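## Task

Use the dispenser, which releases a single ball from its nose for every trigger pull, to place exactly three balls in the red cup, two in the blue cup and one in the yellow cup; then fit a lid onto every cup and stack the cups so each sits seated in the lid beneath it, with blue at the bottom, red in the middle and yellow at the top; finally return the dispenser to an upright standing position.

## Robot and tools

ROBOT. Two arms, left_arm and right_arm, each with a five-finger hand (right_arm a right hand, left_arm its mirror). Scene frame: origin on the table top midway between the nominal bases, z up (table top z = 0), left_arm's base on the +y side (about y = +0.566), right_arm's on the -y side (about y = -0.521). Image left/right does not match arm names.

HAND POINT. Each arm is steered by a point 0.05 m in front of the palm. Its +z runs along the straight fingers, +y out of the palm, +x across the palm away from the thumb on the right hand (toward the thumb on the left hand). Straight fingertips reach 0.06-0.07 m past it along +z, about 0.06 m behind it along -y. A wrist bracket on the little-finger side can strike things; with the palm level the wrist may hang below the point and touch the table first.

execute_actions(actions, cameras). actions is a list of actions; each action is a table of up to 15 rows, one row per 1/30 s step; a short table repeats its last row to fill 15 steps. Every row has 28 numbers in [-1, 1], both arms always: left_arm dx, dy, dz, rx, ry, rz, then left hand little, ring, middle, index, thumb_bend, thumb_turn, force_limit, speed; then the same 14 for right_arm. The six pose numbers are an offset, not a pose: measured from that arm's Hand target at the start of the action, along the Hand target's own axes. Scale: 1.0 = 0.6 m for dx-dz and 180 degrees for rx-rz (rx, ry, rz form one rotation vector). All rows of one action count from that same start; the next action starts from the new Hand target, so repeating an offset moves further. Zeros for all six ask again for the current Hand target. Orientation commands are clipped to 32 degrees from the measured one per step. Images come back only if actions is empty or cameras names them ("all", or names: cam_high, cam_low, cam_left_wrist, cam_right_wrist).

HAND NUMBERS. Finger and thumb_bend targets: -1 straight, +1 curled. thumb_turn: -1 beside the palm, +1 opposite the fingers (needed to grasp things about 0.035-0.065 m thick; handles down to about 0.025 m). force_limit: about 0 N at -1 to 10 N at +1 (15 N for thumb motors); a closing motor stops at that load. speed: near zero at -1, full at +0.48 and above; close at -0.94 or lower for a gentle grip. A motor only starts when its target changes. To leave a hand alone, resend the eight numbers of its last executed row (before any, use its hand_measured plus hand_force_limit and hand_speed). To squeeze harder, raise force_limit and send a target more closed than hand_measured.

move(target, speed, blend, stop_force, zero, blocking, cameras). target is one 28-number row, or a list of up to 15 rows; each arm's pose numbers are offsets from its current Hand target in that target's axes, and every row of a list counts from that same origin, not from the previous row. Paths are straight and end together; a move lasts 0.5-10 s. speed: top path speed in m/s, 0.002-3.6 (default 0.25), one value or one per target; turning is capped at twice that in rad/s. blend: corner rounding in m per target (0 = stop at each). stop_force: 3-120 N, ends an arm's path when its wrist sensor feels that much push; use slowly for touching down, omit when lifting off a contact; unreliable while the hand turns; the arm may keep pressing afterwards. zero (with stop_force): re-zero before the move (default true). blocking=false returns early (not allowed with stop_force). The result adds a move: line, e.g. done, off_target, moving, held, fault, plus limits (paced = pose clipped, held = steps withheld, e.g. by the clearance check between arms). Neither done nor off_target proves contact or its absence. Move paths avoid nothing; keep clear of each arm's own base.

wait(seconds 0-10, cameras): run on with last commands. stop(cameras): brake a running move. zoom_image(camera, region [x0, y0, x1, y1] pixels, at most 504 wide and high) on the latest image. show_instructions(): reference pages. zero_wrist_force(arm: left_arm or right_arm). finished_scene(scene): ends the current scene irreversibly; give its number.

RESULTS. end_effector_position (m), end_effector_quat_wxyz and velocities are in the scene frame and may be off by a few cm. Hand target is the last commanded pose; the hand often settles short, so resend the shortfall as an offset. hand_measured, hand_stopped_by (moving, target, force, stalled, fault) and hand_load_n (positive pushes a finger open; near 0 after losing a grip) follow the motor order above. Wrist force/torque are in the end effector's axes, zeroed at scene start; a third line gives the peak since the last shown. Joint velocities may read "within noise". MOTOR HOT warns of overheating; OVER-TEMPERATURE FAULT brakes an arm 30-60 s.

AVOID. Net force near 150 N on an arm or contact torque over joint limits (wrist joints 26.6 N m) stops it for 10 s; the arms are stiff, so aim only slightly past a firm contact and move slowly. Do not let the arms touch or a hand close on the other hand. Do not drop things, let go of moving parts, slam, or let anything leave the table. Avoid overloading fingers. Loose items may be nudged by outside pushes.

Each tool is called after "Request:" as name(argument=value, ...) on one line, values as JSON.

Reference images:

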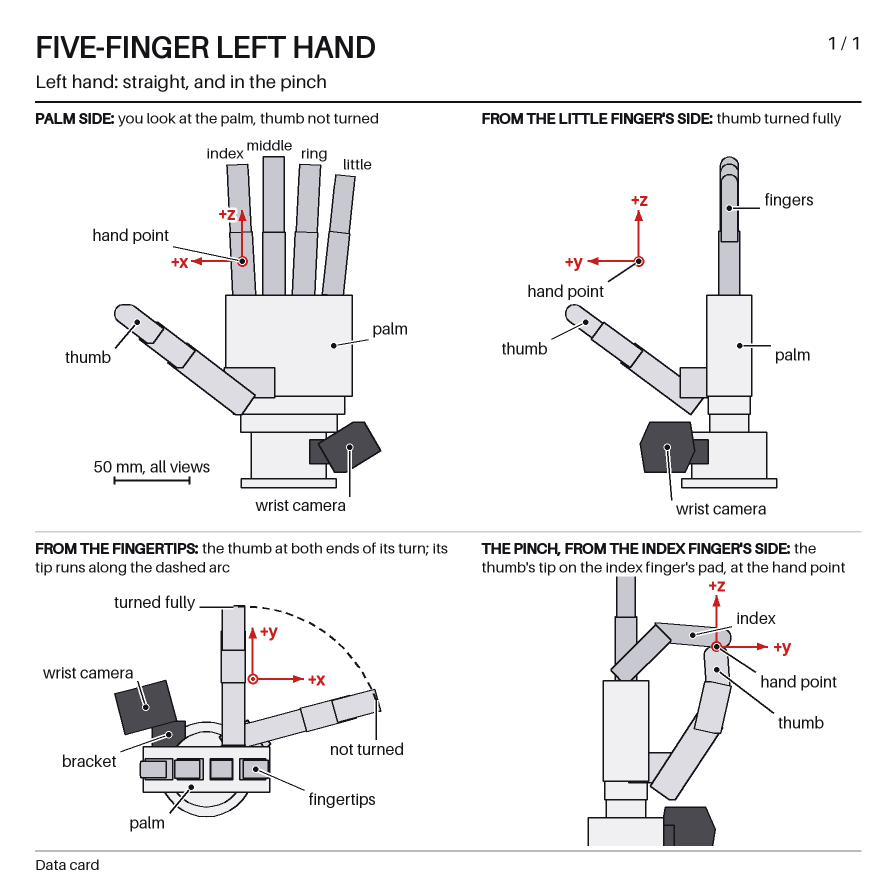

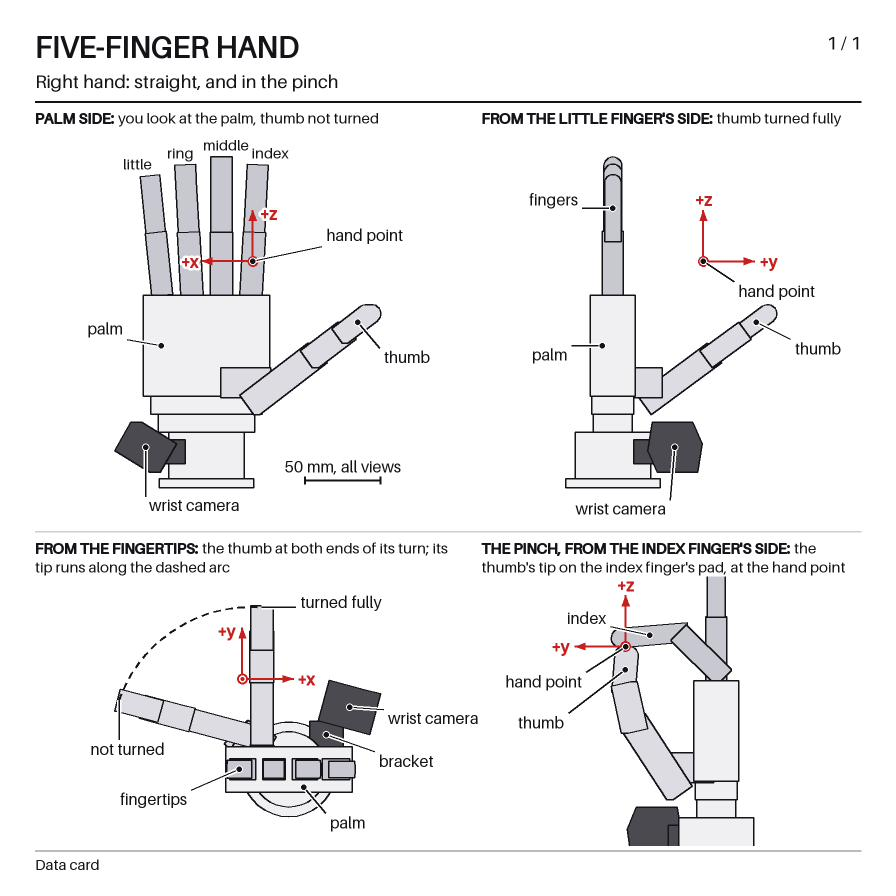

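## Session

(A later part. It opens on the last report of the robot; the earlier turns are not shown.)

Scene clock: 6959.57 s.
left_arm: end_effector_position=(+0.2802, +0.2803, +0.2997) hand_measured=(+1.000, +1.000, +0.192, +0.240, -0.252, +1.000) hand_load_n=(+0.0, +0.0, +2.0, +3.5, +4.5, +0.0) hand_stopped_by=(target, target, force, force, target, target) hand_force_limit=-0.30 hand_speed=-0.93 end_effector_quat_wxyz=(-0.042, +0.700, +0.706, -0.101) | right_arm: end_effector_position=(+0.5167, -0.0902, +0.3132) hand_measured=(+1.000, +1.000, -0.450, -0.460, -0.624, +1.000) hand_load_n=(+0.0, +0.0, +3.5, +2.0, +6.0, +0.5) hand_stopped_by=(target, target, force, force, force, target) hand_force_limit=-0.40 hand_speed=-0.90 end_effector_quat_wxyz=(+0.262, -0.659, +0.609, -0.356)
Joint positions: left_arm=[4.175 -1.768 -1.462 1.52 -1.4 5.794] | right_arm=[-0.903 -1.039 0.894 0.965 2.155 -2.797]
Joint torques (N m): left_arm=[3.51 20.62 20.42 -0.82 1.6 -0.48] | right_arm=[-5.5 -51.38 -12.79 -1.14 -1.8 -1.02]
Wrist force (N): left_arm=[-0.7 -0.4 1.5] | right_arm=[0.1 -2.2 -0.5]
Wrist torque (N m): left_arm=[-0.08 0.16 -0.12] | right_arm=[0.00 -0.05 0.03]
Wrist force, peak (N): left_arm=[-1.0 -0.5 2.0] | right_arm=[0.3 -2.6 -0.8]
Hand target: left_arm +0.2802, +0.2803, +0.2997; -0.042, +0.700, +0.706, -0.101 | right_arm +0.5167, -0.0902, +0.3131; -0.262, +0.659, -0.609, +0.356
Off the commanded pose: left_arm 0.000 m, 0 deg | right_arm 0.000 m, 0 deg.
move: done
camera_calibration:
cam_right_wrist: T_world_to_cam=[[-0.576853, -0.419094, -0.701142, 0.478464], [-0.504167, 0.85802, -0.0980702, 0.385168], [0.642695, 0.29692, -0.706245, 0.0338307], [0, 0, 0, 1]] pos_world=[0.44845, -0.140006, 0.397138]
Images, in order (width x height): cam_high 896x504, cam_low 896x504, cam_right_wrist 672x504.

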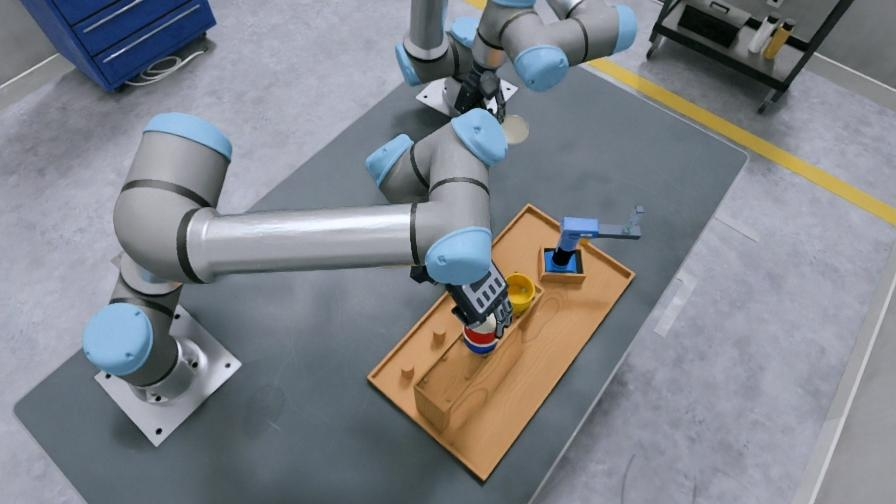

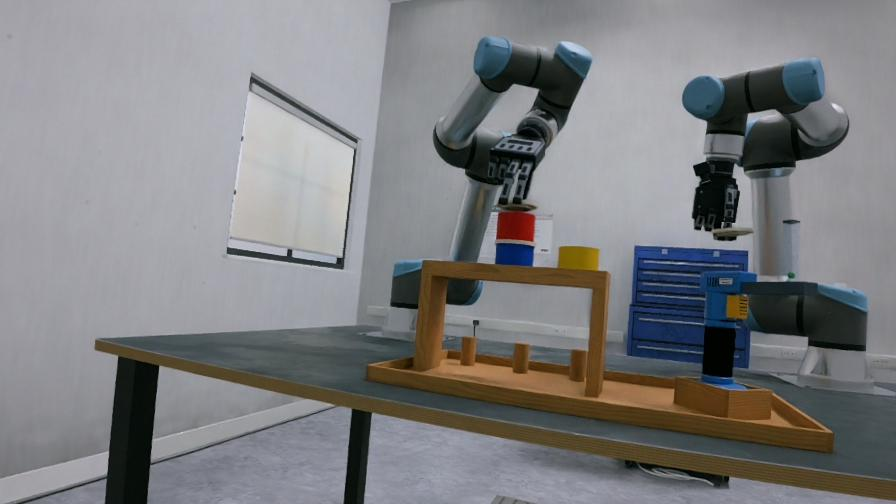

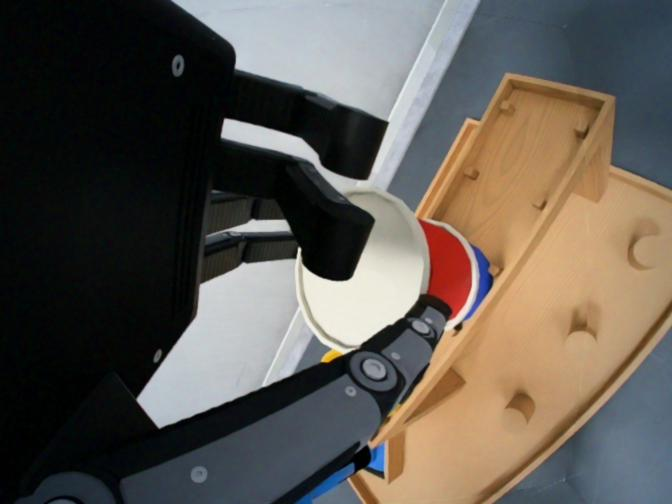

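Request:
move(target=[0,0,0,0,0,0,1,1,0.35,0.35,-0.25,1,-0.3,-0.93,-0.0045,0.0233,0.0183,0,0,0,1,1,-0.4,-0.4,-0.5,1,-0.4,-0.9], speed=0.01, stop_force=3, cameras=["cam_low","cam_high"])

Request:
zoom_image(camera="cam_high", region=[450, 295, 510, 355])

Request:
zoom_image(camera="cam_low", region=[480, 180, 560, 270])

Scene clock: 6994.90 s.
left_arm: end_effector_position=(+0.2802, +0.2803, +0.2997) hand_measured=(+1.000, +1.000, +0.192, +0.240, -0.252, +1.000) hand_load_n=(+0.0, +0.0, +2.0, +3.5, +4.5, -0.5) hand_stopped_by=(target, target, force, force, target, target) hand_force_limit=-0.30 hand_speed=-0.93 end_effector_quat_wxyz=(-0.042, +0.700, +0.706, -0.101) | right_arm: end_effector_position=(+0.5168, -0.0902, +0.3014) hand_measured=(+1.000, +1.000, -0.450, -0.460, -0.624, +1.000) hand_load_n=(+0.5, +0.0, +3.5, +1.5, +5.5, +0.5) hand_stopped_by=(target, target, force, force, force, target) hand_force_limit=-0.40 hand_speed=-0.90 end_effector_quat_wxyz=(+0.262, -0.659, +0.609, -0.356)
Joint positions: left_arm=[4.175 -1.768 -1.462 1.52 -1.4 5.794] | right_arm=[-0.903 -1.043 0.932 0.933 2.155 -2.797]
Joint torques (N m): left_arm=[3.8 20.76 20.58 -0.84 1.58 -0.45] | right_arm=[-4.99 -35.02 -33.33 3.34 0.22 1.04]
Wrist force (N): left_arm=[-0.5 -0.4 1.7] | right_arm=[0.0 -2.3 -1.1]
Wrist torque (N m): left_arm=[-0.10 0.12 -0.10] | right_arm=[0.04 -0.02 0.03]
Wrist force, peak (N): left_arm=[-0.8 -0.2 2.2] | right_arm=[-0.2 -5.4 -3.2]
Hand target: left_arm +0.2802, +0.2803, +0.2997; -0.042, +0.700, +0.706, -0.101 | right_arm +0.5168, -0.0902, +0.3014; -0.262, +0.659, -0.609, +0.356 (not the last commanded pose)
Off the commanded pose: left_arm 0.000 m, 0 deg | right_arm 0.006 m, 0 deg.
move: contact (right_arm)
Images, in order (width x height): cam_high 896x504, cam_low 896x504.

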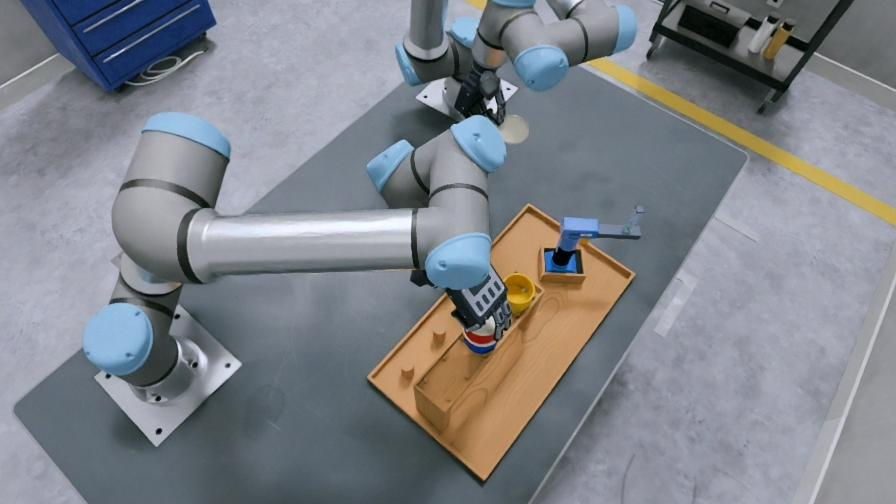

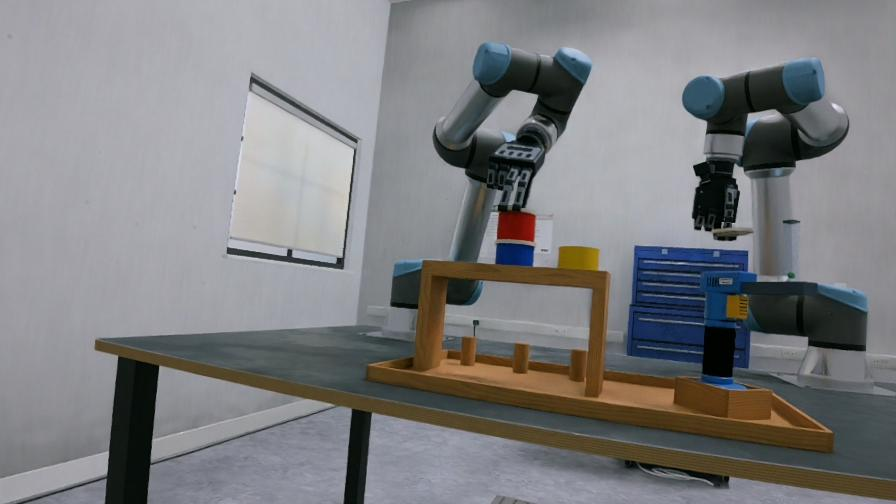

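Scaled by 8.400 from the camera's 896x504 image, which has a finer 1280x720 frame.

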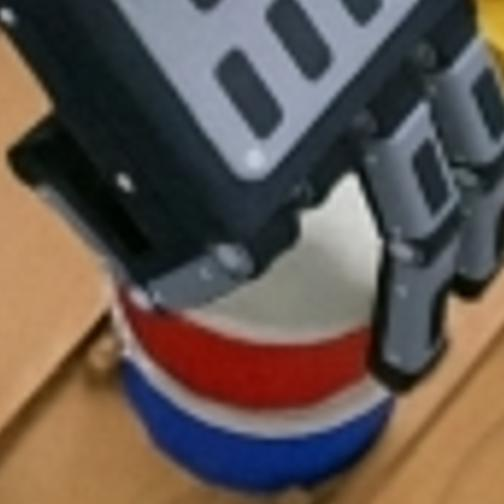

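Scaled by 5.600 from the camera's 896x504 image, which has a finer 1280x720 frame.

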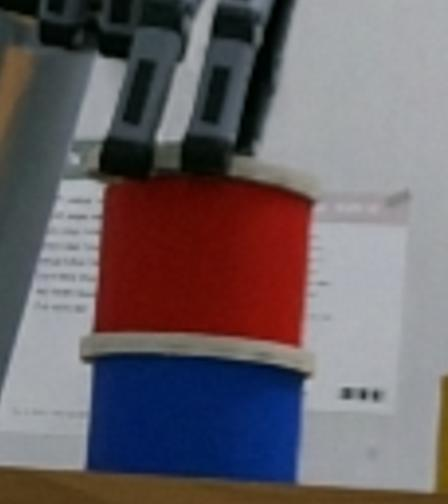

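Request:
move(target=[0,0,0,0,0,0,1,1,0.35,0.35,-0.25,1,-0.3,-0.93,-0.0015,0.0078,0.0061,0,0,0,1,1,-0.4,-0.4,-0.5,1,-0.4,-0.9], speed=0.005, stop_force=5, cameras=["cam_low","cam_high"])

Request:
zoom_image(camera="cam_low", region=[480, 180, 560, 270])

Request:
zoom_image(camera="cam_high", region=[450, 295, 510, 355])

Scene clock: 7006.73 s.
left_arm: end_effector_position=(+0.2802, +0.2803, +0.2997) hand_measured=(+1.000, +1.000, +0.192, +0.240, -0.252, +1.000) hand_load_n=(+0.0, +0.0, +2.0, +3.5, +4.5, +0.0) hand_stopped_by=(target, target, force, force, target, target) hand_force_limit=-0.30 hand_speed=-0.93 end_effector_quat_wxyz=(-0.042, +0.700, +0.706, -0.101) | right_arm: end_effector_position=(+0.5168, -0.0902, +0.3007) hand_measured=(+1.000, +1.000, -0.450, -0.460, -0.624, +1.000) hand_load_n=(+0.0, +0.0, +3.5, +1.5, +6.0, +0.5) hand_stopped_by=(target, target, force, force, force, target) hand_force_limit=-0.40 hand_speed=-0.90 end_effector_quat_wxyz=(+0.262, -0.659, +0.609, -0.356)
Joint positions: left_arm=[4.175 -1.768 -1.462 1.52 -1.4 5.794] | right_arm=[-0.903 -1.043 0.933 0.931 2.155 -2.797]
Joint torques (N m): left_arm=[4.11 20.14 20.39 -0.83 1.67 -0.54] | right_arm=[-3.9 -34.43 -32.71 3.33 0.39 1.21]
Wrist force (N): left_arm=[-0.6 -0.3 1.8] | right_arm=[-0.3 -3.4 -1.5]
Wrist torque (N m): left_arm=[-0.08 0.14 -0.11] | right_arm=[0.00 0.01 0.00]
Wrist force, peak (N): left_arm=[-0.9 -0.1 2.1] | right_arm=[0.1 -6.9 -2.9]
Hand target: left_arm +0.2802, +0.2803, +0.2997; -0.042, +0.700, +0.706, -0.101 | right_arm +0.5168, -0.0902, +0.3007; -0.262, +0.659, -0.609, +0.356 (not the last commanded pose)
Off the commanded pose: left_arm 0.000 m, 0 deg | right_arm 0.005 m, 0 deg.
move: contact (right_arm)
Images, in order (width x height): cam_high 896x504, cam_low 896x504.

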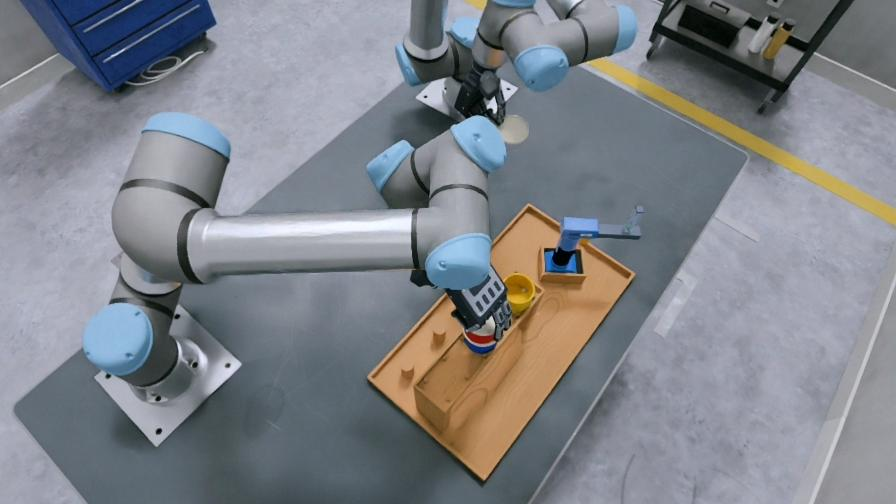

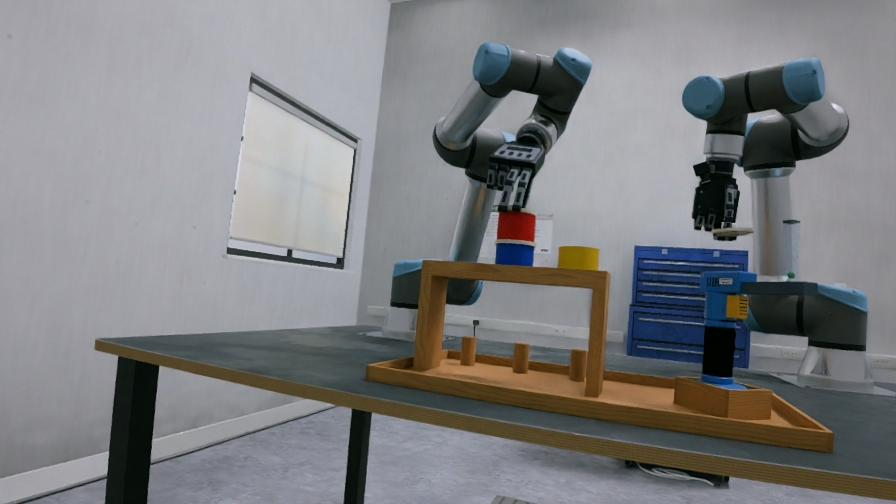

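Scaled by 5.600 from the camera's 896x504 image, which has a finer 1280x720 frame.

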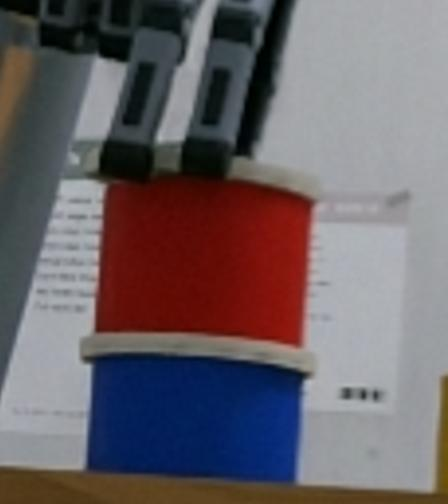

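Scaled by 8.400 from the camera's 896x504 image, which has a finer 1280x720 frame.

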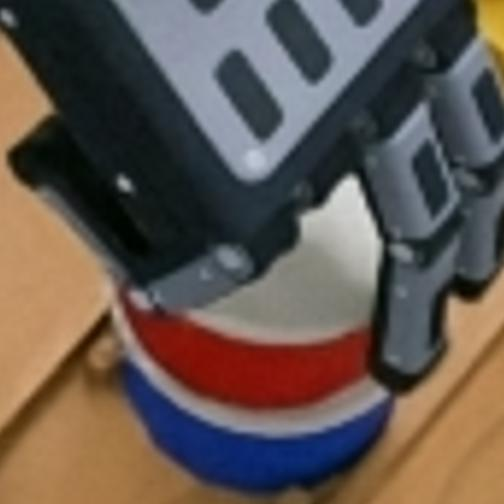

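Request:
execute_actions(actions=[[[0,0,0,0,0,0,1,1,0.35,0.35,-0.25,1,-0.3,-0.93,0,0,0,0,0,0,1,1,-0.55,-0.55,-0.68,1,-0.4,-0.93]]])

Request:
wait(seconds=3)

Request:
execute_actions(actions=[[[0,0,0,0,0,0,1,1,0.35,0.35,-0.25,1,-0.3,-0.93,0,0,0,0,0,0,1,1,-0.8,-0.8,-0.9,1,-0.4,-0.85]]])

Request:
wait(seconds=2, cameras=["cam_low","cam_high"])

Request:
zoom_image(camera="cam_low", region=[480, 180, 560, 270])

Request:
zoom_image(camera="cam_high", region=[450, 295, 510, 355])

Scene clock: 7020.97 s.
left_arm: end_effector_position=(+0.2802, +0.2803, +0.2997) hand_measured=(+1.000, +1.000, +0.192, +0.240, -0.252, +1.000) hand_load_n=(+0.0, +0.0, +2.0, +4.0, +4.5, -0.5) hand_stopped_by=(target, target, force, force, target, target) hand_force_limit=-0.30 hand_speed=-0.93 end_effector_quat_wxyz=(-0.042, +0.700, +0.706, -0.101) | right_arm: end_effector_position=(+0.5168, -0.0902, +0.3007) hand_measured=(+1.000, +1.000, -0.550, -0.550, -0.680, +1.000) hand_load_n=(+0.0, +0.5, +0.0, +0.0, +0.0, +0.0) hand_stopped_by=(target, target, target, target, target, target) hand_force_limit=-0.40 hand_speed=-0.93 end_effector_quat_wxyz=(+0.262, -0.659, +0.609, -0.356)
Joint positions: left_arm=[4.175 -1.768 -1.462 1.52 -1.4 5.794] | right_arm=[-0.903 -1.043 0.933 0.931 2.155 -2.797]
Joint torques (N m): left_arm=[3.74 20.1 19.74 -0.9 1.45 -0.48] | right_arm=[-3.98 -36.47 -24.13 2.16 0.19 1.07]
Wrist force (N): left_arm=[-0.3 -0.2 1.8] | right_arm=[0.2 -2.2 -0.9]
Wrist torque (N m): left_arm=[-0.09 0.10 -0.10] | right_arm=[0.02 -0.03 0.03]
Wrist force, peak (N): left_arm=[-0.9 -0.5 2.1] | right_arm=[0.0 -4.0 -1.9]
Hand target: left_arm +0.2802, +0.2803, +0.2997; -0.042, +0.700, +0.706, -0.101 | right_arm +0.5168, -0.0902, +0.3007; -0.262, +0.659, -0.609, +0.356
Off the commanded pose: left_arm 0.000 m, 0 deg | right_arm 0.000 m, 0 deg.
Step readings (end_effector_position of left_arm | right_arm):
0: (+0.2802, +0.2803, +0.2997) | (+0.5168, -0.0902, +0.3007)
1: (+0.2802, +0.2803, +0.2997) | (+0.5168, -0.0902, +0.3007)
2: (+0.2802, +0.2803, +0.2997) | (+0.5168, -0.0902, +0.3007)
4: (+0.2802, +0.2803, +0.2997) | (+0.5168, -0.0902, +0.3007)
8: (+0.2802, +0.2803, +0.2997) | (+0.5168, -0.0902, +0.3007)
15: (+0.2802, +0.2803, +0.2997) | (+0.5168, -0.0902, +0.3007)

Scene clock: 7023.97 s.
left_arm: end_effector_position=(+0.2802, +0.2803, +0.2997) hand_measured=(+1.000, +1.000, +0.192, +0.240, -0.252, +1.000) hand_load_n=(+0.0, -0.5, +2.5, +3.5, +4.5, -0.5) hand_stopped_by=(target, target, force, force, target, target) hand_force_limit=-0.30 hand_speed=-0.93 end_effector_quat_wxyz=(-0.042, +0.700, +0.706, -0.101) | right_arm: end_effector_position=(+0.5168, -0.0902, +0.3007) hand_measured=(+1.000, +1.000, -0.550, -0.550, -0.680, +1.000) hand_load_n=(+0.0, +0.0, +0.0, +0.0, +0.0, +0.0) hand_stopped_by=(target, target, target, target, target, target) hand_force_limit=-0.40 hand_speed=-0.93 end_effector_quat_wxyz=(+0.262, -0.659, +0.609, -0.356)
Joint positions: left_arm=[4.175 -1.768 -1.462 1.52 -1.4 5.794] | right_arm=[-0.903 -1.043 0.933 0.931 2.155 -2.797]
Joint torques (N m): left_arm=[4.49 20.11 20.68 -0.64 1.63 -0.54] | right_arm=[-3.6 -35.59 -23.24 -0.95 0.34 0.95]
Wrist force (N): left_arm=[-0.6 0.1 1.6] | right_arm=[0.4 -2.1 -0.9]
Wrist torque (N m): left_arm=[-0.03 0.14 -0.12] | right_arm=[0.01 -0.07 0.05]
Wrist force, peak (N): left_arm=[-0.5 -0.6 2.0] | right_arm=[0.0 -2.3 -1.1]
Hand target: left_arm +0.2802, +0.2803, +0.2997; -0.042, +0.700, +0.706, -0.101 | right_arm +0.5168, -0.0902, +0.3007; -0.262, +0.659, -0.609, +0.356
Off the commanded pose: left_arm 0.000 m, 0 deg | right_arm 0.000 m, 0 deg.
wait: 3.00 s; at rest by 0.17 s

Scene clock: 7025.27 s.
left_arm: end_effector_position=(+0.2802, +0.2803, +0.2997) hand_measured=(+1.000, +1.000, +0.192, +0.240, -0.252, +1.000) hand_load_n=(+0.0, +0.0, +2.0, +3.5, +4.5, -0.5) hand_stopped_by=(target, target, force, force, target, target) hand_force_limit=-0.30 hand_speed=-0.93 end_effector_quat_wxyz=(-0.042, +0.700, +0.706, -0.101) | right_arm: end_effector_position=(+0.5168, -0.0902, +0.3007) hand_measured=(+1.000, +1.000, -0.800, -0.800, -0.900, +1.000) hand_load_n=(+0.0, +0.0, -0.5, +0.0, +0.0, +0.5) hand_stopped_by=(target, target, target, target, target, target) hand_force_limit=-0.40 hand_speed=-0.85 end_effector_quat_wxyz=(+0.262, -0.659, +0.609, -0.356)
Joint positions: left_arm=[4.175 -1.768 -1.462 1.52 -1.4 5.794] | right_arm=[-0.903 -1.043 0.933 0.931 2.155 -2.797]
Joint torques (N m): left_arm=[3.21 20.01 20.4 -0.76 1.58 -0.46] | right_arm=[-4.09 -36.23 -21.97 -1.02 0.27 0.96]
Wrist force (N): left_arm=[-0.7 -0.2 1.6] | right_arm=[0.1 -2.1 -1.3]
Wrist torque (N m): left_arm=[-0.07 0.15 -0.12] | right_arm=[0.04 -0.01 0.03]
Wrist force, peak (N): left_arm=[-0.7 0.0 2.0] | right_arm=[0.0 -2.3 -1.2]
Hand target: left_arm +0.2802, +0.2803, +0.2997; -0.042, +0.700, +0.706, -0.101 | right_arm +0.5168, -0.0902, +0.3007; -0.262, +0.659, -0.609, +0.356
Off the commanded pose: left_arm 0.000 m, 0 deg | right_arm 0.000 m, 0 deg.
Step readings (end_effector_position of left_arm | right_arm):
0: (+0.2802, +0.2803, +0.2997) | (+0.5168, -0.0902, +0.3007)
1: (+0.2802, +0.2803, +0.2997) | (+0.5168, -0.0902, +0.3007)
2: (+0.2802, +0.2803, +0.2997) | (+0.5168, -0.0902, +0.3007)
4: (+0.2802, +0.2803, +0.2997) | (+0.5168, -0.0902, +0.3007)
8: (+0.2802, +0.2803, +0.2997) | (+0.5168, -0.0902, +0.3007)
15: (+0.2802, +0.2803, +0.2997) | (+0.5168, -0.0902, +0.3007)

Scene clock: 7027.27 s.
left_arm: end_effector_position=(+0.2802, +0.2803, +0.2997) hand_measured=(+1.000, +1.000, +0.192, +0.240, -0.252, +1.000) hand_load_n=(+0.0, +0.0, +2.0, +4.0, +4.5, -0.5) hand_stopped_by=(target, target, force, force, target, target) hand_force_limit=-0.30 hand_speed=-0.93 end_effector_quat_wxyz=(-0.042, +0.700, +0.706, -0.101) | right_arm: end_effector_position=(+0.5168, -0.0902, +0.3007) hand_measured=(+1.000, +1.000, -0.800, -0.800, -0.900, +1.000) hand_load_n=(+0.0, +0.0, +0.0, +0.0, +0.0, +0.0) hand_stopped_by=(target, target, target, target, target, target) hand_force_limit=-0.40 hand_speed=-0.85 end_effector_quat_wxyz=(+0.262, -0.659, +0.609, -0.356)
Joint positions: left_arm=[4.175 -1.768 -1.462 1.52 -1.4 5.794] | right_arm=[-0.903 -1.043 0.933 0.931 2.155 -2.797]
Joint torques (N m): left_arm=[4.03 19.72 21.27 -0.79 1.43 -0.62] | right_arm=[-3.25 -36.08 -20.41 -1.02 0.33 0.93]
Wrist force (N): left_arm=[-0.4 -0.1 1.8] | right_arm=[0.2 -2.2 -1.0]
Wrist torque (N m): left_arm=[-0.06 0.11 -0.10] | right_arm=[0.02 -0.03 0.03]
Wrist force, peak (N): left_arm=[-0.4 -0.2 2.2] | right_arm=[0.0 -2.3 -0.9]
Hand target: left_arm +0.2802, +0.2803, +0.2997; -0.042, +0.700, +0.706, -0.101 | right_arm +0.5168, -0.0902, +0.3007; -0.262, +0.659, -0.609, +0.356
Off the commanded pose: left_arm 0.000 m, 0 deg | right_arm 0.000 m, 0 deg.
wait: 2.00 s; at rest by 0.17 s
Images, in order (width x height): cam_high 896x504, cam_low 896x504.

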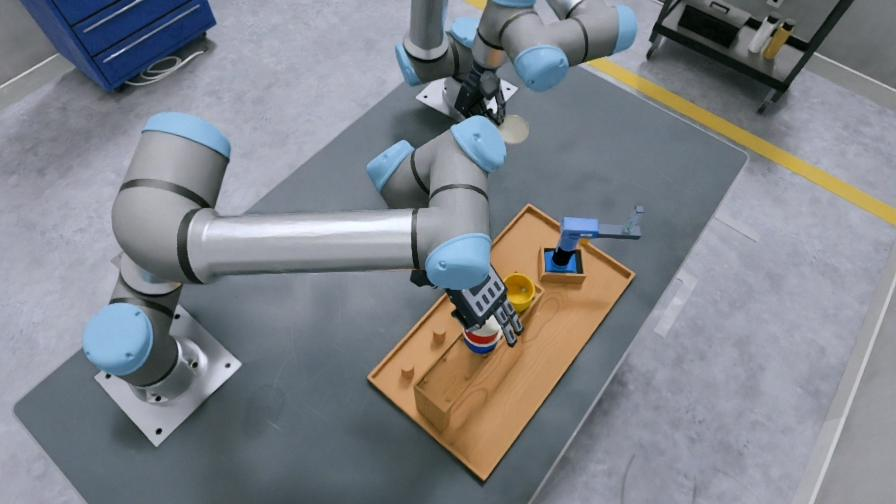

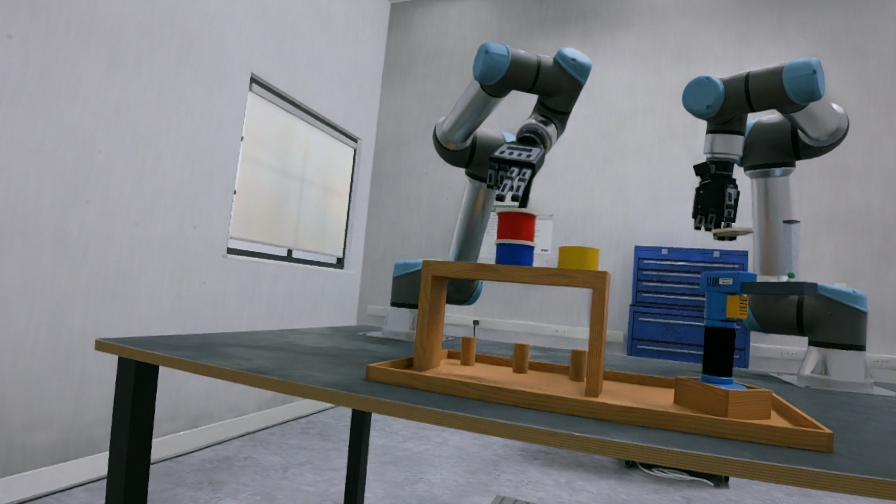

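Scaled by 5.600 from the camera's 896x504 image, which has a finer 1280x720 frame.

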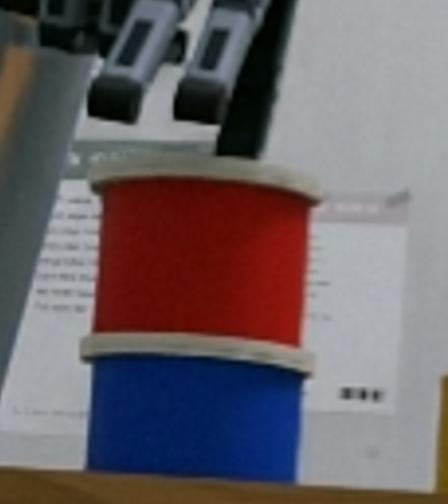

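Scaled by 8.400 from the camera's 896x504 image, which has a finer 1280x720 frame.

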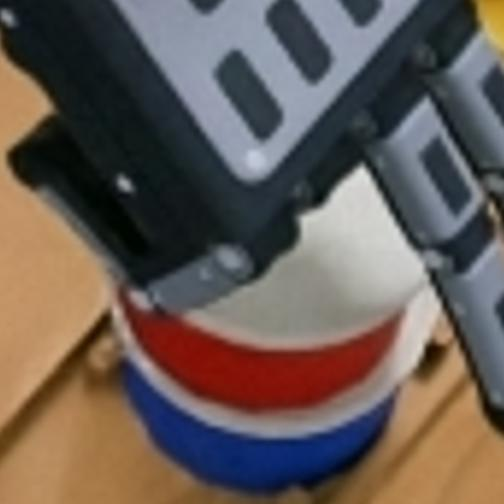

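Request:
move(target=[[0,0,0,0,0,0,1,1,0.35,0.35,-0.25,1,-0.3,-0.93,0.025,-0.1296,-0.1017,0,0,0,1,1,-0.8,-0.8,-0.9,1,-0.4,-0.85],[0,0,0,0,0,0,1,1,0.35,0.35,-0.25,1,-0.3,-0.93,0.2665,0.101,-0.2815,0,0,0,1,1,-0.8,-0.8,-0.9,1,-0.4,-0.85]], speed=[0.06,0.2], blend=[0.02,0], cameras=["cam_low","cam_high","cam_left_wrist"])

Request:
zoom_image(camera="cam_low", region=[480, 180, 560, 270])

Request:
zoom_image(camera="cam_high", region=[450, 295, 510, 355])

Scene clock: 7046.50 s.
left_arm: end_effector_position=(+0.2802, +0.2803, +0.2997) hand_measured=(+1.000, +1.000, +0.192, +0.240, -0.252, +1.000) hand_load_n=(+0.0, +0.0, +2.0, +3.5, +4.5, -0.5) hand_stopped_by=(target, target, force, force, target, target) hand_force_limit=-0.30 hand_speed=-0.93 end_effector_quat_wxyz=(-0.042, +0.700, +0.706, -0.101) | right_arm: end_effector_position=(+0.3474, -0.2406, +0.3806) hand_measured=(+1.000, +1.000, -0.800, -0.800, -0.900, +1.000) hand_load_n=(+0.0, +0.0, +0.0, +0.0, +0.0, +0.0) hand_stopped_by=(target, target, target, target, target, target) hand_force_limit=-0.40 hand_speed=-0.85 end_effector_quat_wxyz=(+0.262, -0.659, +0.609, -0.356) end_effector_velocity=(-0.001, -0.001, +0.000) end_effector_angular_velocity=(+0.000, -0.001, +0.000)
Joint positions: left_arm=[4.175 -1.768 -1.462 1.52 -1.4 5.794] | right_arm=[-0.954 -1.61 1.438 0.97 2.12 -2.841]
Joint velocities: left_arm=[within noise] | right_arm=[-0.001 -0.005 0.003 0 -0.001 -0.001]
Joint torques (N m): left_arm=[3.53 19.56 20.16 -0.84 1.67 -0.54] | right_arm=[-6.22 -27.95 -12.9 -1.14 -1.9 -1.07]
Wrist force (N): left_arm=[-0.4 -0.2 1.8] | right_arm=[0.2 -1.8 -0.9]
Wrist torque (N m): left_arm=[-0.09 0.11 -0.11] | right_arm=[0.05 -0.04 0.02]
Wrist force, peak (N): left_arm=[-0.7 -0.1 2.3] | right_arm=[-0.3 -3.2 -0.7]
Hand target: left_arm +0.2802, +0.2803, +0.2997; -0.042, +0.700, +0.706, -0.101 | right_arm +0.3473, -0.2407, +0.3806; -0.262, +0.659, -0.609, +0.356
Off the commanded pose: left_arm 0.000 m, 0 deg | right_arm 0.000 m, 0 deg.
move: done
camera_calibration:
cam_left_wrist: T_world_to_cam=[[-0.963717, 0.203201, 0.173088, 0.156556], [0.246394, 0.92661, 0.284049, -0.398864], [-0.102666, 0.31639, -0.943057, 0.337363], [0, 0, 0, 1]] pos_world=[0.283789, 0.23104, 0.404351]
Images, in order (width x height): cam_high 896x504, cam_low 896x504, cam_left_wrist 672x504.

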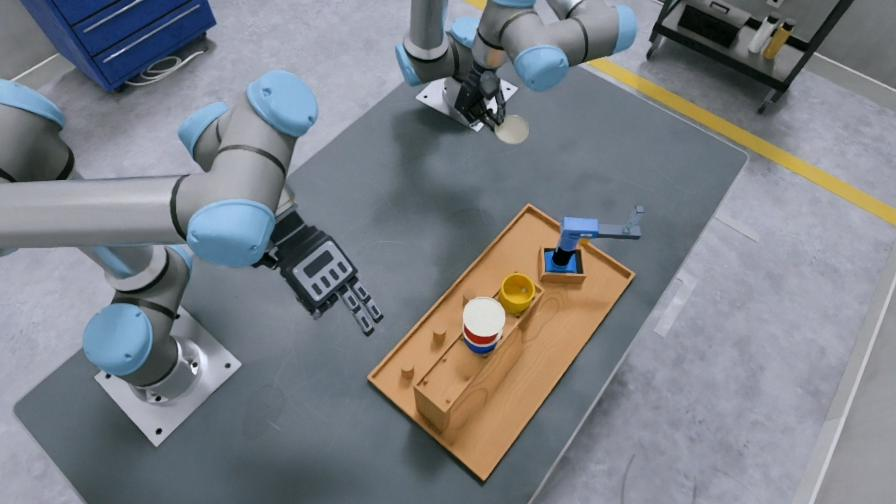

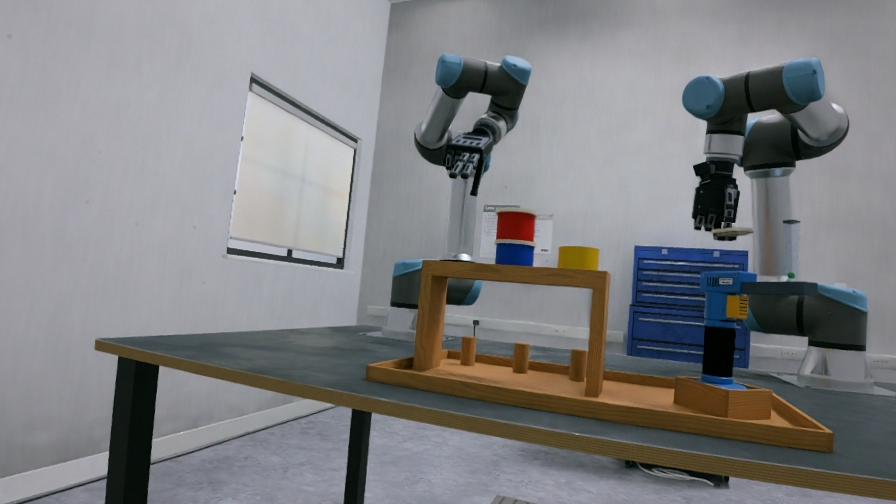

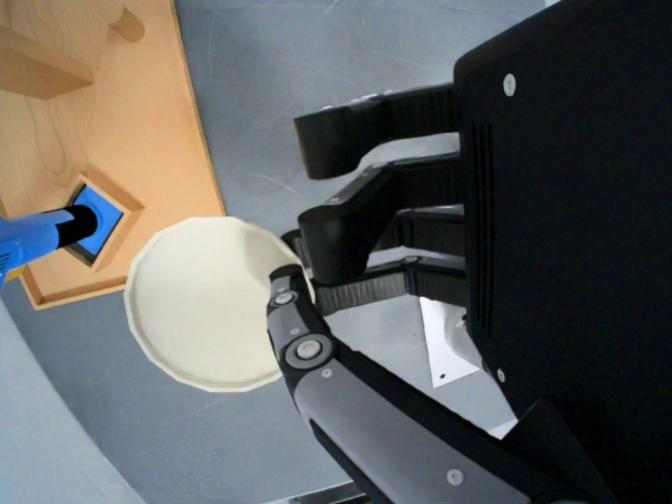

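Scaled by 5.600 from the camera's 896x504 image, which has a finer 1280x720 frame.

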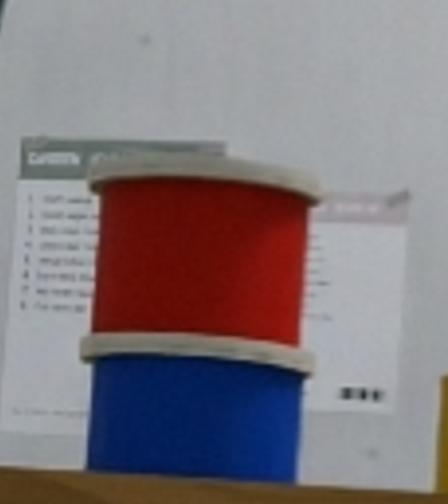

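Scaled by 8.400 from the camera's 896x504 image, which has a finer 1280x720 frame.

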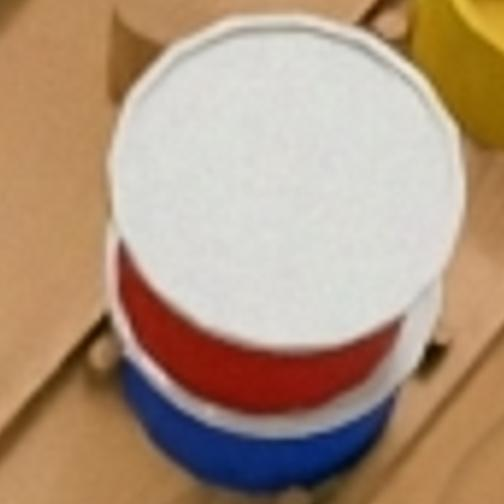

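Request:
move(target=[[-0.3529,0.1425,0.1878,0,0,0,1,1,0.35,0.35,-0.25,1,-0.3,-0.93,0,0,0,0,0,0,1,1,-0.8,-0.8,-0.9,1,-0.4,-0.85],[-0.4118,0.2297,0.3028,0,0,0,1,1,0.35,0.35,-0.25,1,-0.3,-0.93,0,0,0,0,0,0,1,1,-0.8,-0.8,-0.9,1,-0.4,-0.85]], speed=[0.12,0.06], blend=[0.02,0], cameras=["cam_low","cam_high","cam_left_wrist"])

Request:
zoom_image(camera="cam_high", region=[420, 250, 520, 350])

Request:
zoom_image(camera="cam_low", region=[520, 280, 640, 400])

Scene clock: 7102.70 s.
left_arm: end_effector_position=(+0.3827, +0.0186, +0.1153) hand_measured=(+1.000, +1.000, +0.192, +0.240, -0.252, +1.000) hand_load_n=(+0.0, +0.0, +2.0, +3.5, +4.5, -0.5) hand_stopped_by=(target, target, force, force, target, target) hand_force_limit=-0.30 hand_speed=-0.93 end_effector_quat_wxyz=(-0.042, +0.700, +0.706, -0.101) | right_arm: end_effector_position=(+0.3473, -0.2407, +0.3806) hand_measured=(+1.000, +1.000, -0.800, -0.800, -0.900, +1.000) hand_load_n=(+0.0, +0.0, +0.0, +0.0, +0.0, +0.0) hand_stopped_by=(target, target, target, target, target, target) hand_force_limit=-0.40 hand_speed=-0.85 end_effector_quat_wxyz=(+0.262, -0.659, +0.609, -0.356)
Joint positions: left_arm=[3.885 -2.592 -0.596 1.534 -1.368 5.5] | right_arm=[-0.954 -1.61 1.438 0.97 2.12 -2.841]
Joint torques (N m): left_arm=[-10.85 43.3 23.33 -4.57 1.86 -1.58] | right_arm=[-6.43 -28.02 -11.33 -1.23 -1.99 -1.08]
Wrist force (N): left_arm=[-0.7 -0.2 1.6] | right_arm=[0.1 -1.7 -0.9]
Wrist torque (N m): left_arm=[-0.08 0.15 0.08] | right_arm=[0.06 -0.02 0.01]
Wrist force, peak (N): left_arm=[-0.7 -0.4 2.4] | right_arm=[0.1 -2.5 -1.0]
Hand target: left_arm +0.3828, +0.0185, +0.1153; -0.042, +0.700, +0.706, -0.101 | right_arm +0.3473, -0.2407, +0.3806; -0.262, +0.659, -0.609, +0.356
Off the commanded pose: left_arm 0.000 m, 0 deg | right_arm 0.000 m, 0 deg.
move: done
camera_calibration:
cam_left_wrist: T_world_to_cam=[[-0.963714, 0.203224, 0.173074, 0.340415], [0.246401, 0.926636, 0.283958, -0.129321], [-0.10267, 0.3163, -0.943087, 0.256759], [0, 0, 0, 1]] pos_world=[0.386289, -0.0305596, 0.219951]
Images, in order (width x height): cam_high 896x504, cam_low 896x504, cam_left_wrist 672x504.

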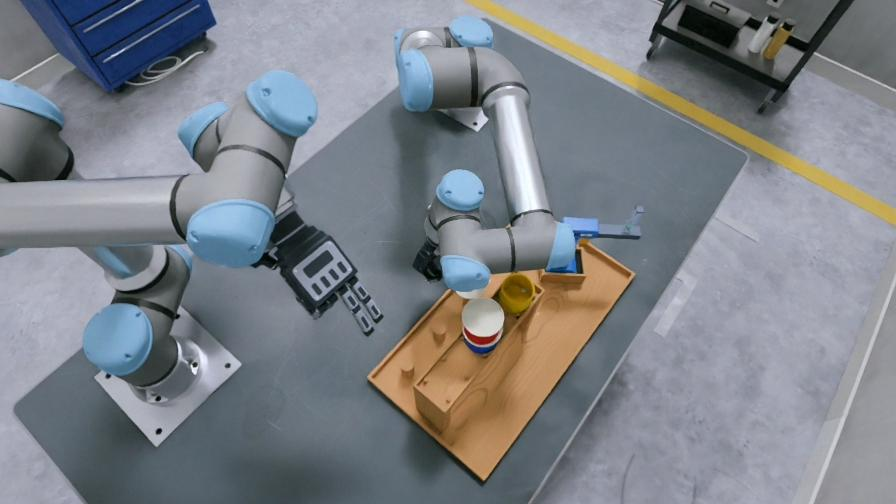

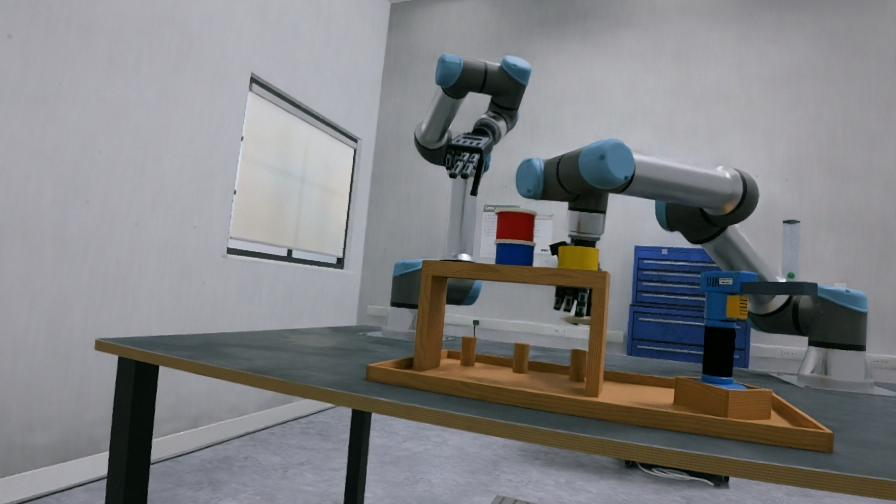

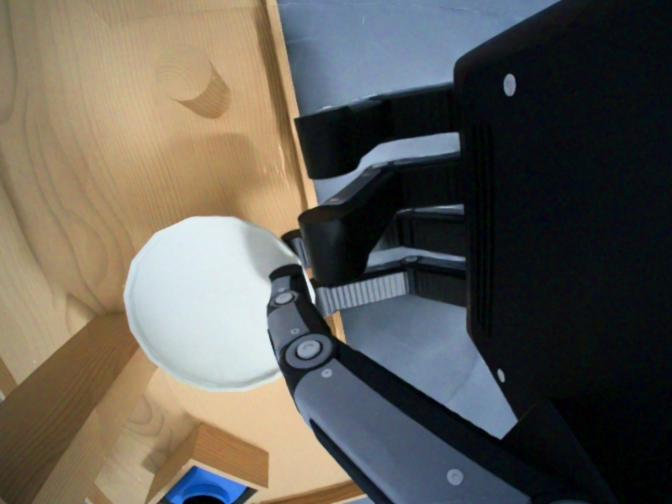

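Scaled by 5.040 from the camera's 896x504 image, which has a finer 1280x720 frame.

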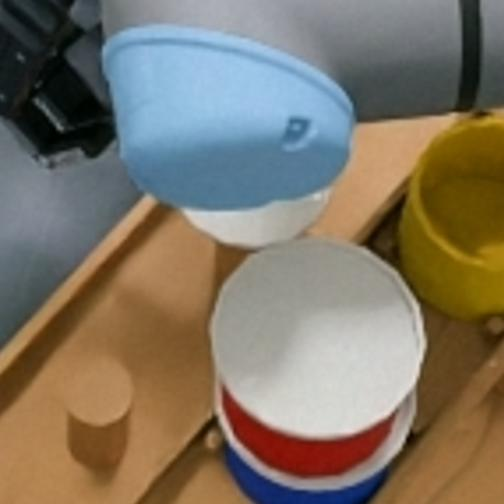

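Scaled by 4.200 from the camera's 896x504 image, which has a finer 1280x720 frame.

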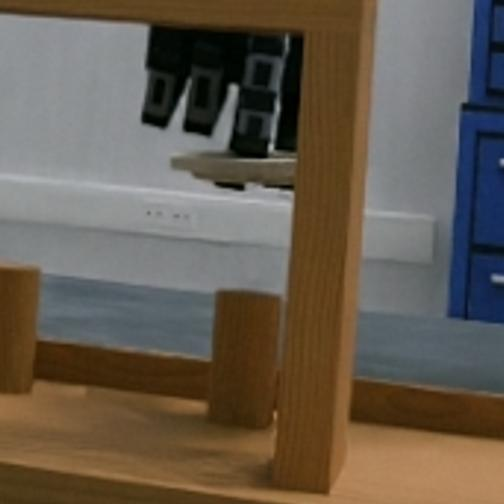

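Request:
move(target=[0.0075,0.0184,0.0896,0,0,0,1,1,0.35,0.35,-0.25,1,-0.3,-0.93,0,0,0,0,0,0,1,1,-0.8,-0.8,-0.9,1,-0.4,-0.85], speed=0.015, stop_force=3, cameras=["cam_low","cam_high"])

Request:
zoom_image(camera="cam_low", region=[540, 310, 630, 390])

Request:
zoom_image(camera="cam_high", region=[430, 260, 500, 330])

Scene clock: 7163.50 s.
left_arm: end_effector_position=(+0.3827, +0.0184, +0.0602) hand_measured=(+1.000, +1.000, +0.192, +0.240, -0.250, +1.000) hand_load_n=(+0.5, +0.0, +3.0, +0.0, +0.5, -0.5) hand_stopped_by=(target, target, force, force, target, target) hand_force_limit=-0.30 hand_speed=-0.93 end_effector_quat_wxyz=(-0.042, +0.700, +0.706, -0.101) | right_arm: end_effector_position=(+0.3473, -0.2407, +0.3806) hand_measured=(+1.000, +1.000, -0.800, -0.800, -0.900, +1.000) hand_load_n=(+0.0, +0.0, -0.5, +0.0, +0.0, +0.0) hand_stopped_by=(target, target, target, target, target, target) hand_force_limit=-0.40 hand_speed=-0.85 end_effector_quat_wxyz=(+0.262, -0.659, +0.609, -0.356)
Joint positions: left_arm=[3.885 -2.616 -0.692 1.653 -1.368 5.5] | right_arm=[-0.954 -1.61 1.438 0.97 2.12 -2.841]
Joint torques (N m): left_arm=[-3.79 41.54 7.35 -0.27 1.19 -1.52] | right_arm=[-6.21 -25.63 -12.22 -0.63 -0.87 0.38]
Wrist force (N): left_arm=[-1.0 -1.7 0.9] | right_arm=[0.2 -1.8 -0.9]
Wrist torque (N m): left_arm=[-0.19 0.13 0.10] | right_arm=[0.05 -0.04 0.02]
Wrist force, peak (N): left_arm=[-0.6 0.3 2.9] | right_arm=[0.0 -2.4 -1.2]
Hand target: left_arm +0.3827, +0.0184, +0.0602; -0.042, +0.700, +0.706, -0.101 | right_arm +0.3473, -0.2407, +0.3806; -0.262, +0.659, -0.609, +0.356
Off the commanded pose: left_arm 0.000 m, 0 deg | right_arm 0.000 m, 0 deg.
move: done
Images, in order (width x height): cam_high 896x504, cam_low 896x504.

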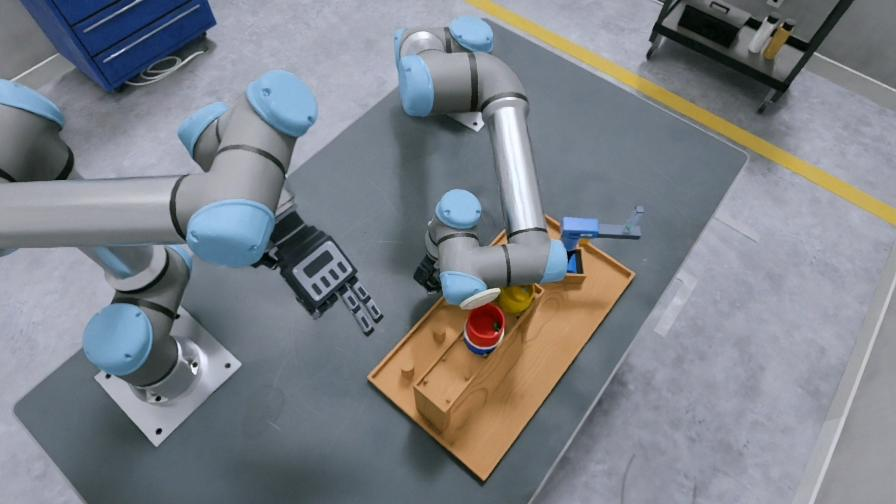

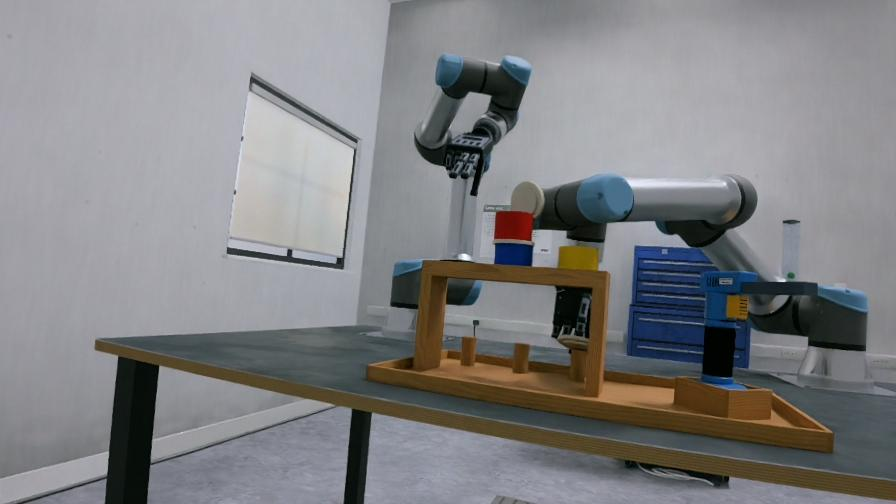

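Scaled by 5.600 from the camera's 896x504 image, which has a finer 1280x720 frame.

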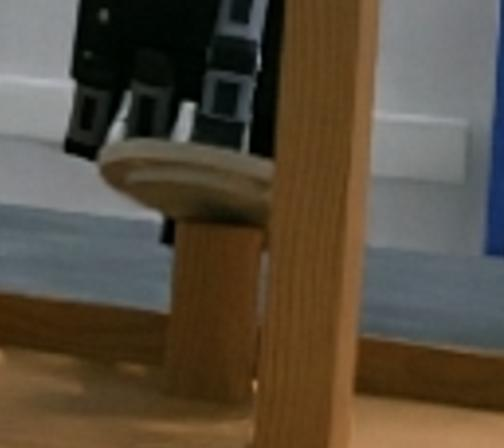

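Scaled by 7.200 from the camera's 896x504 image, which has a finer 1280x720 frame.

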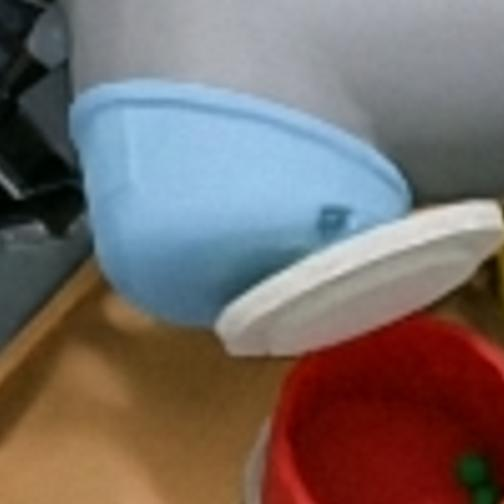

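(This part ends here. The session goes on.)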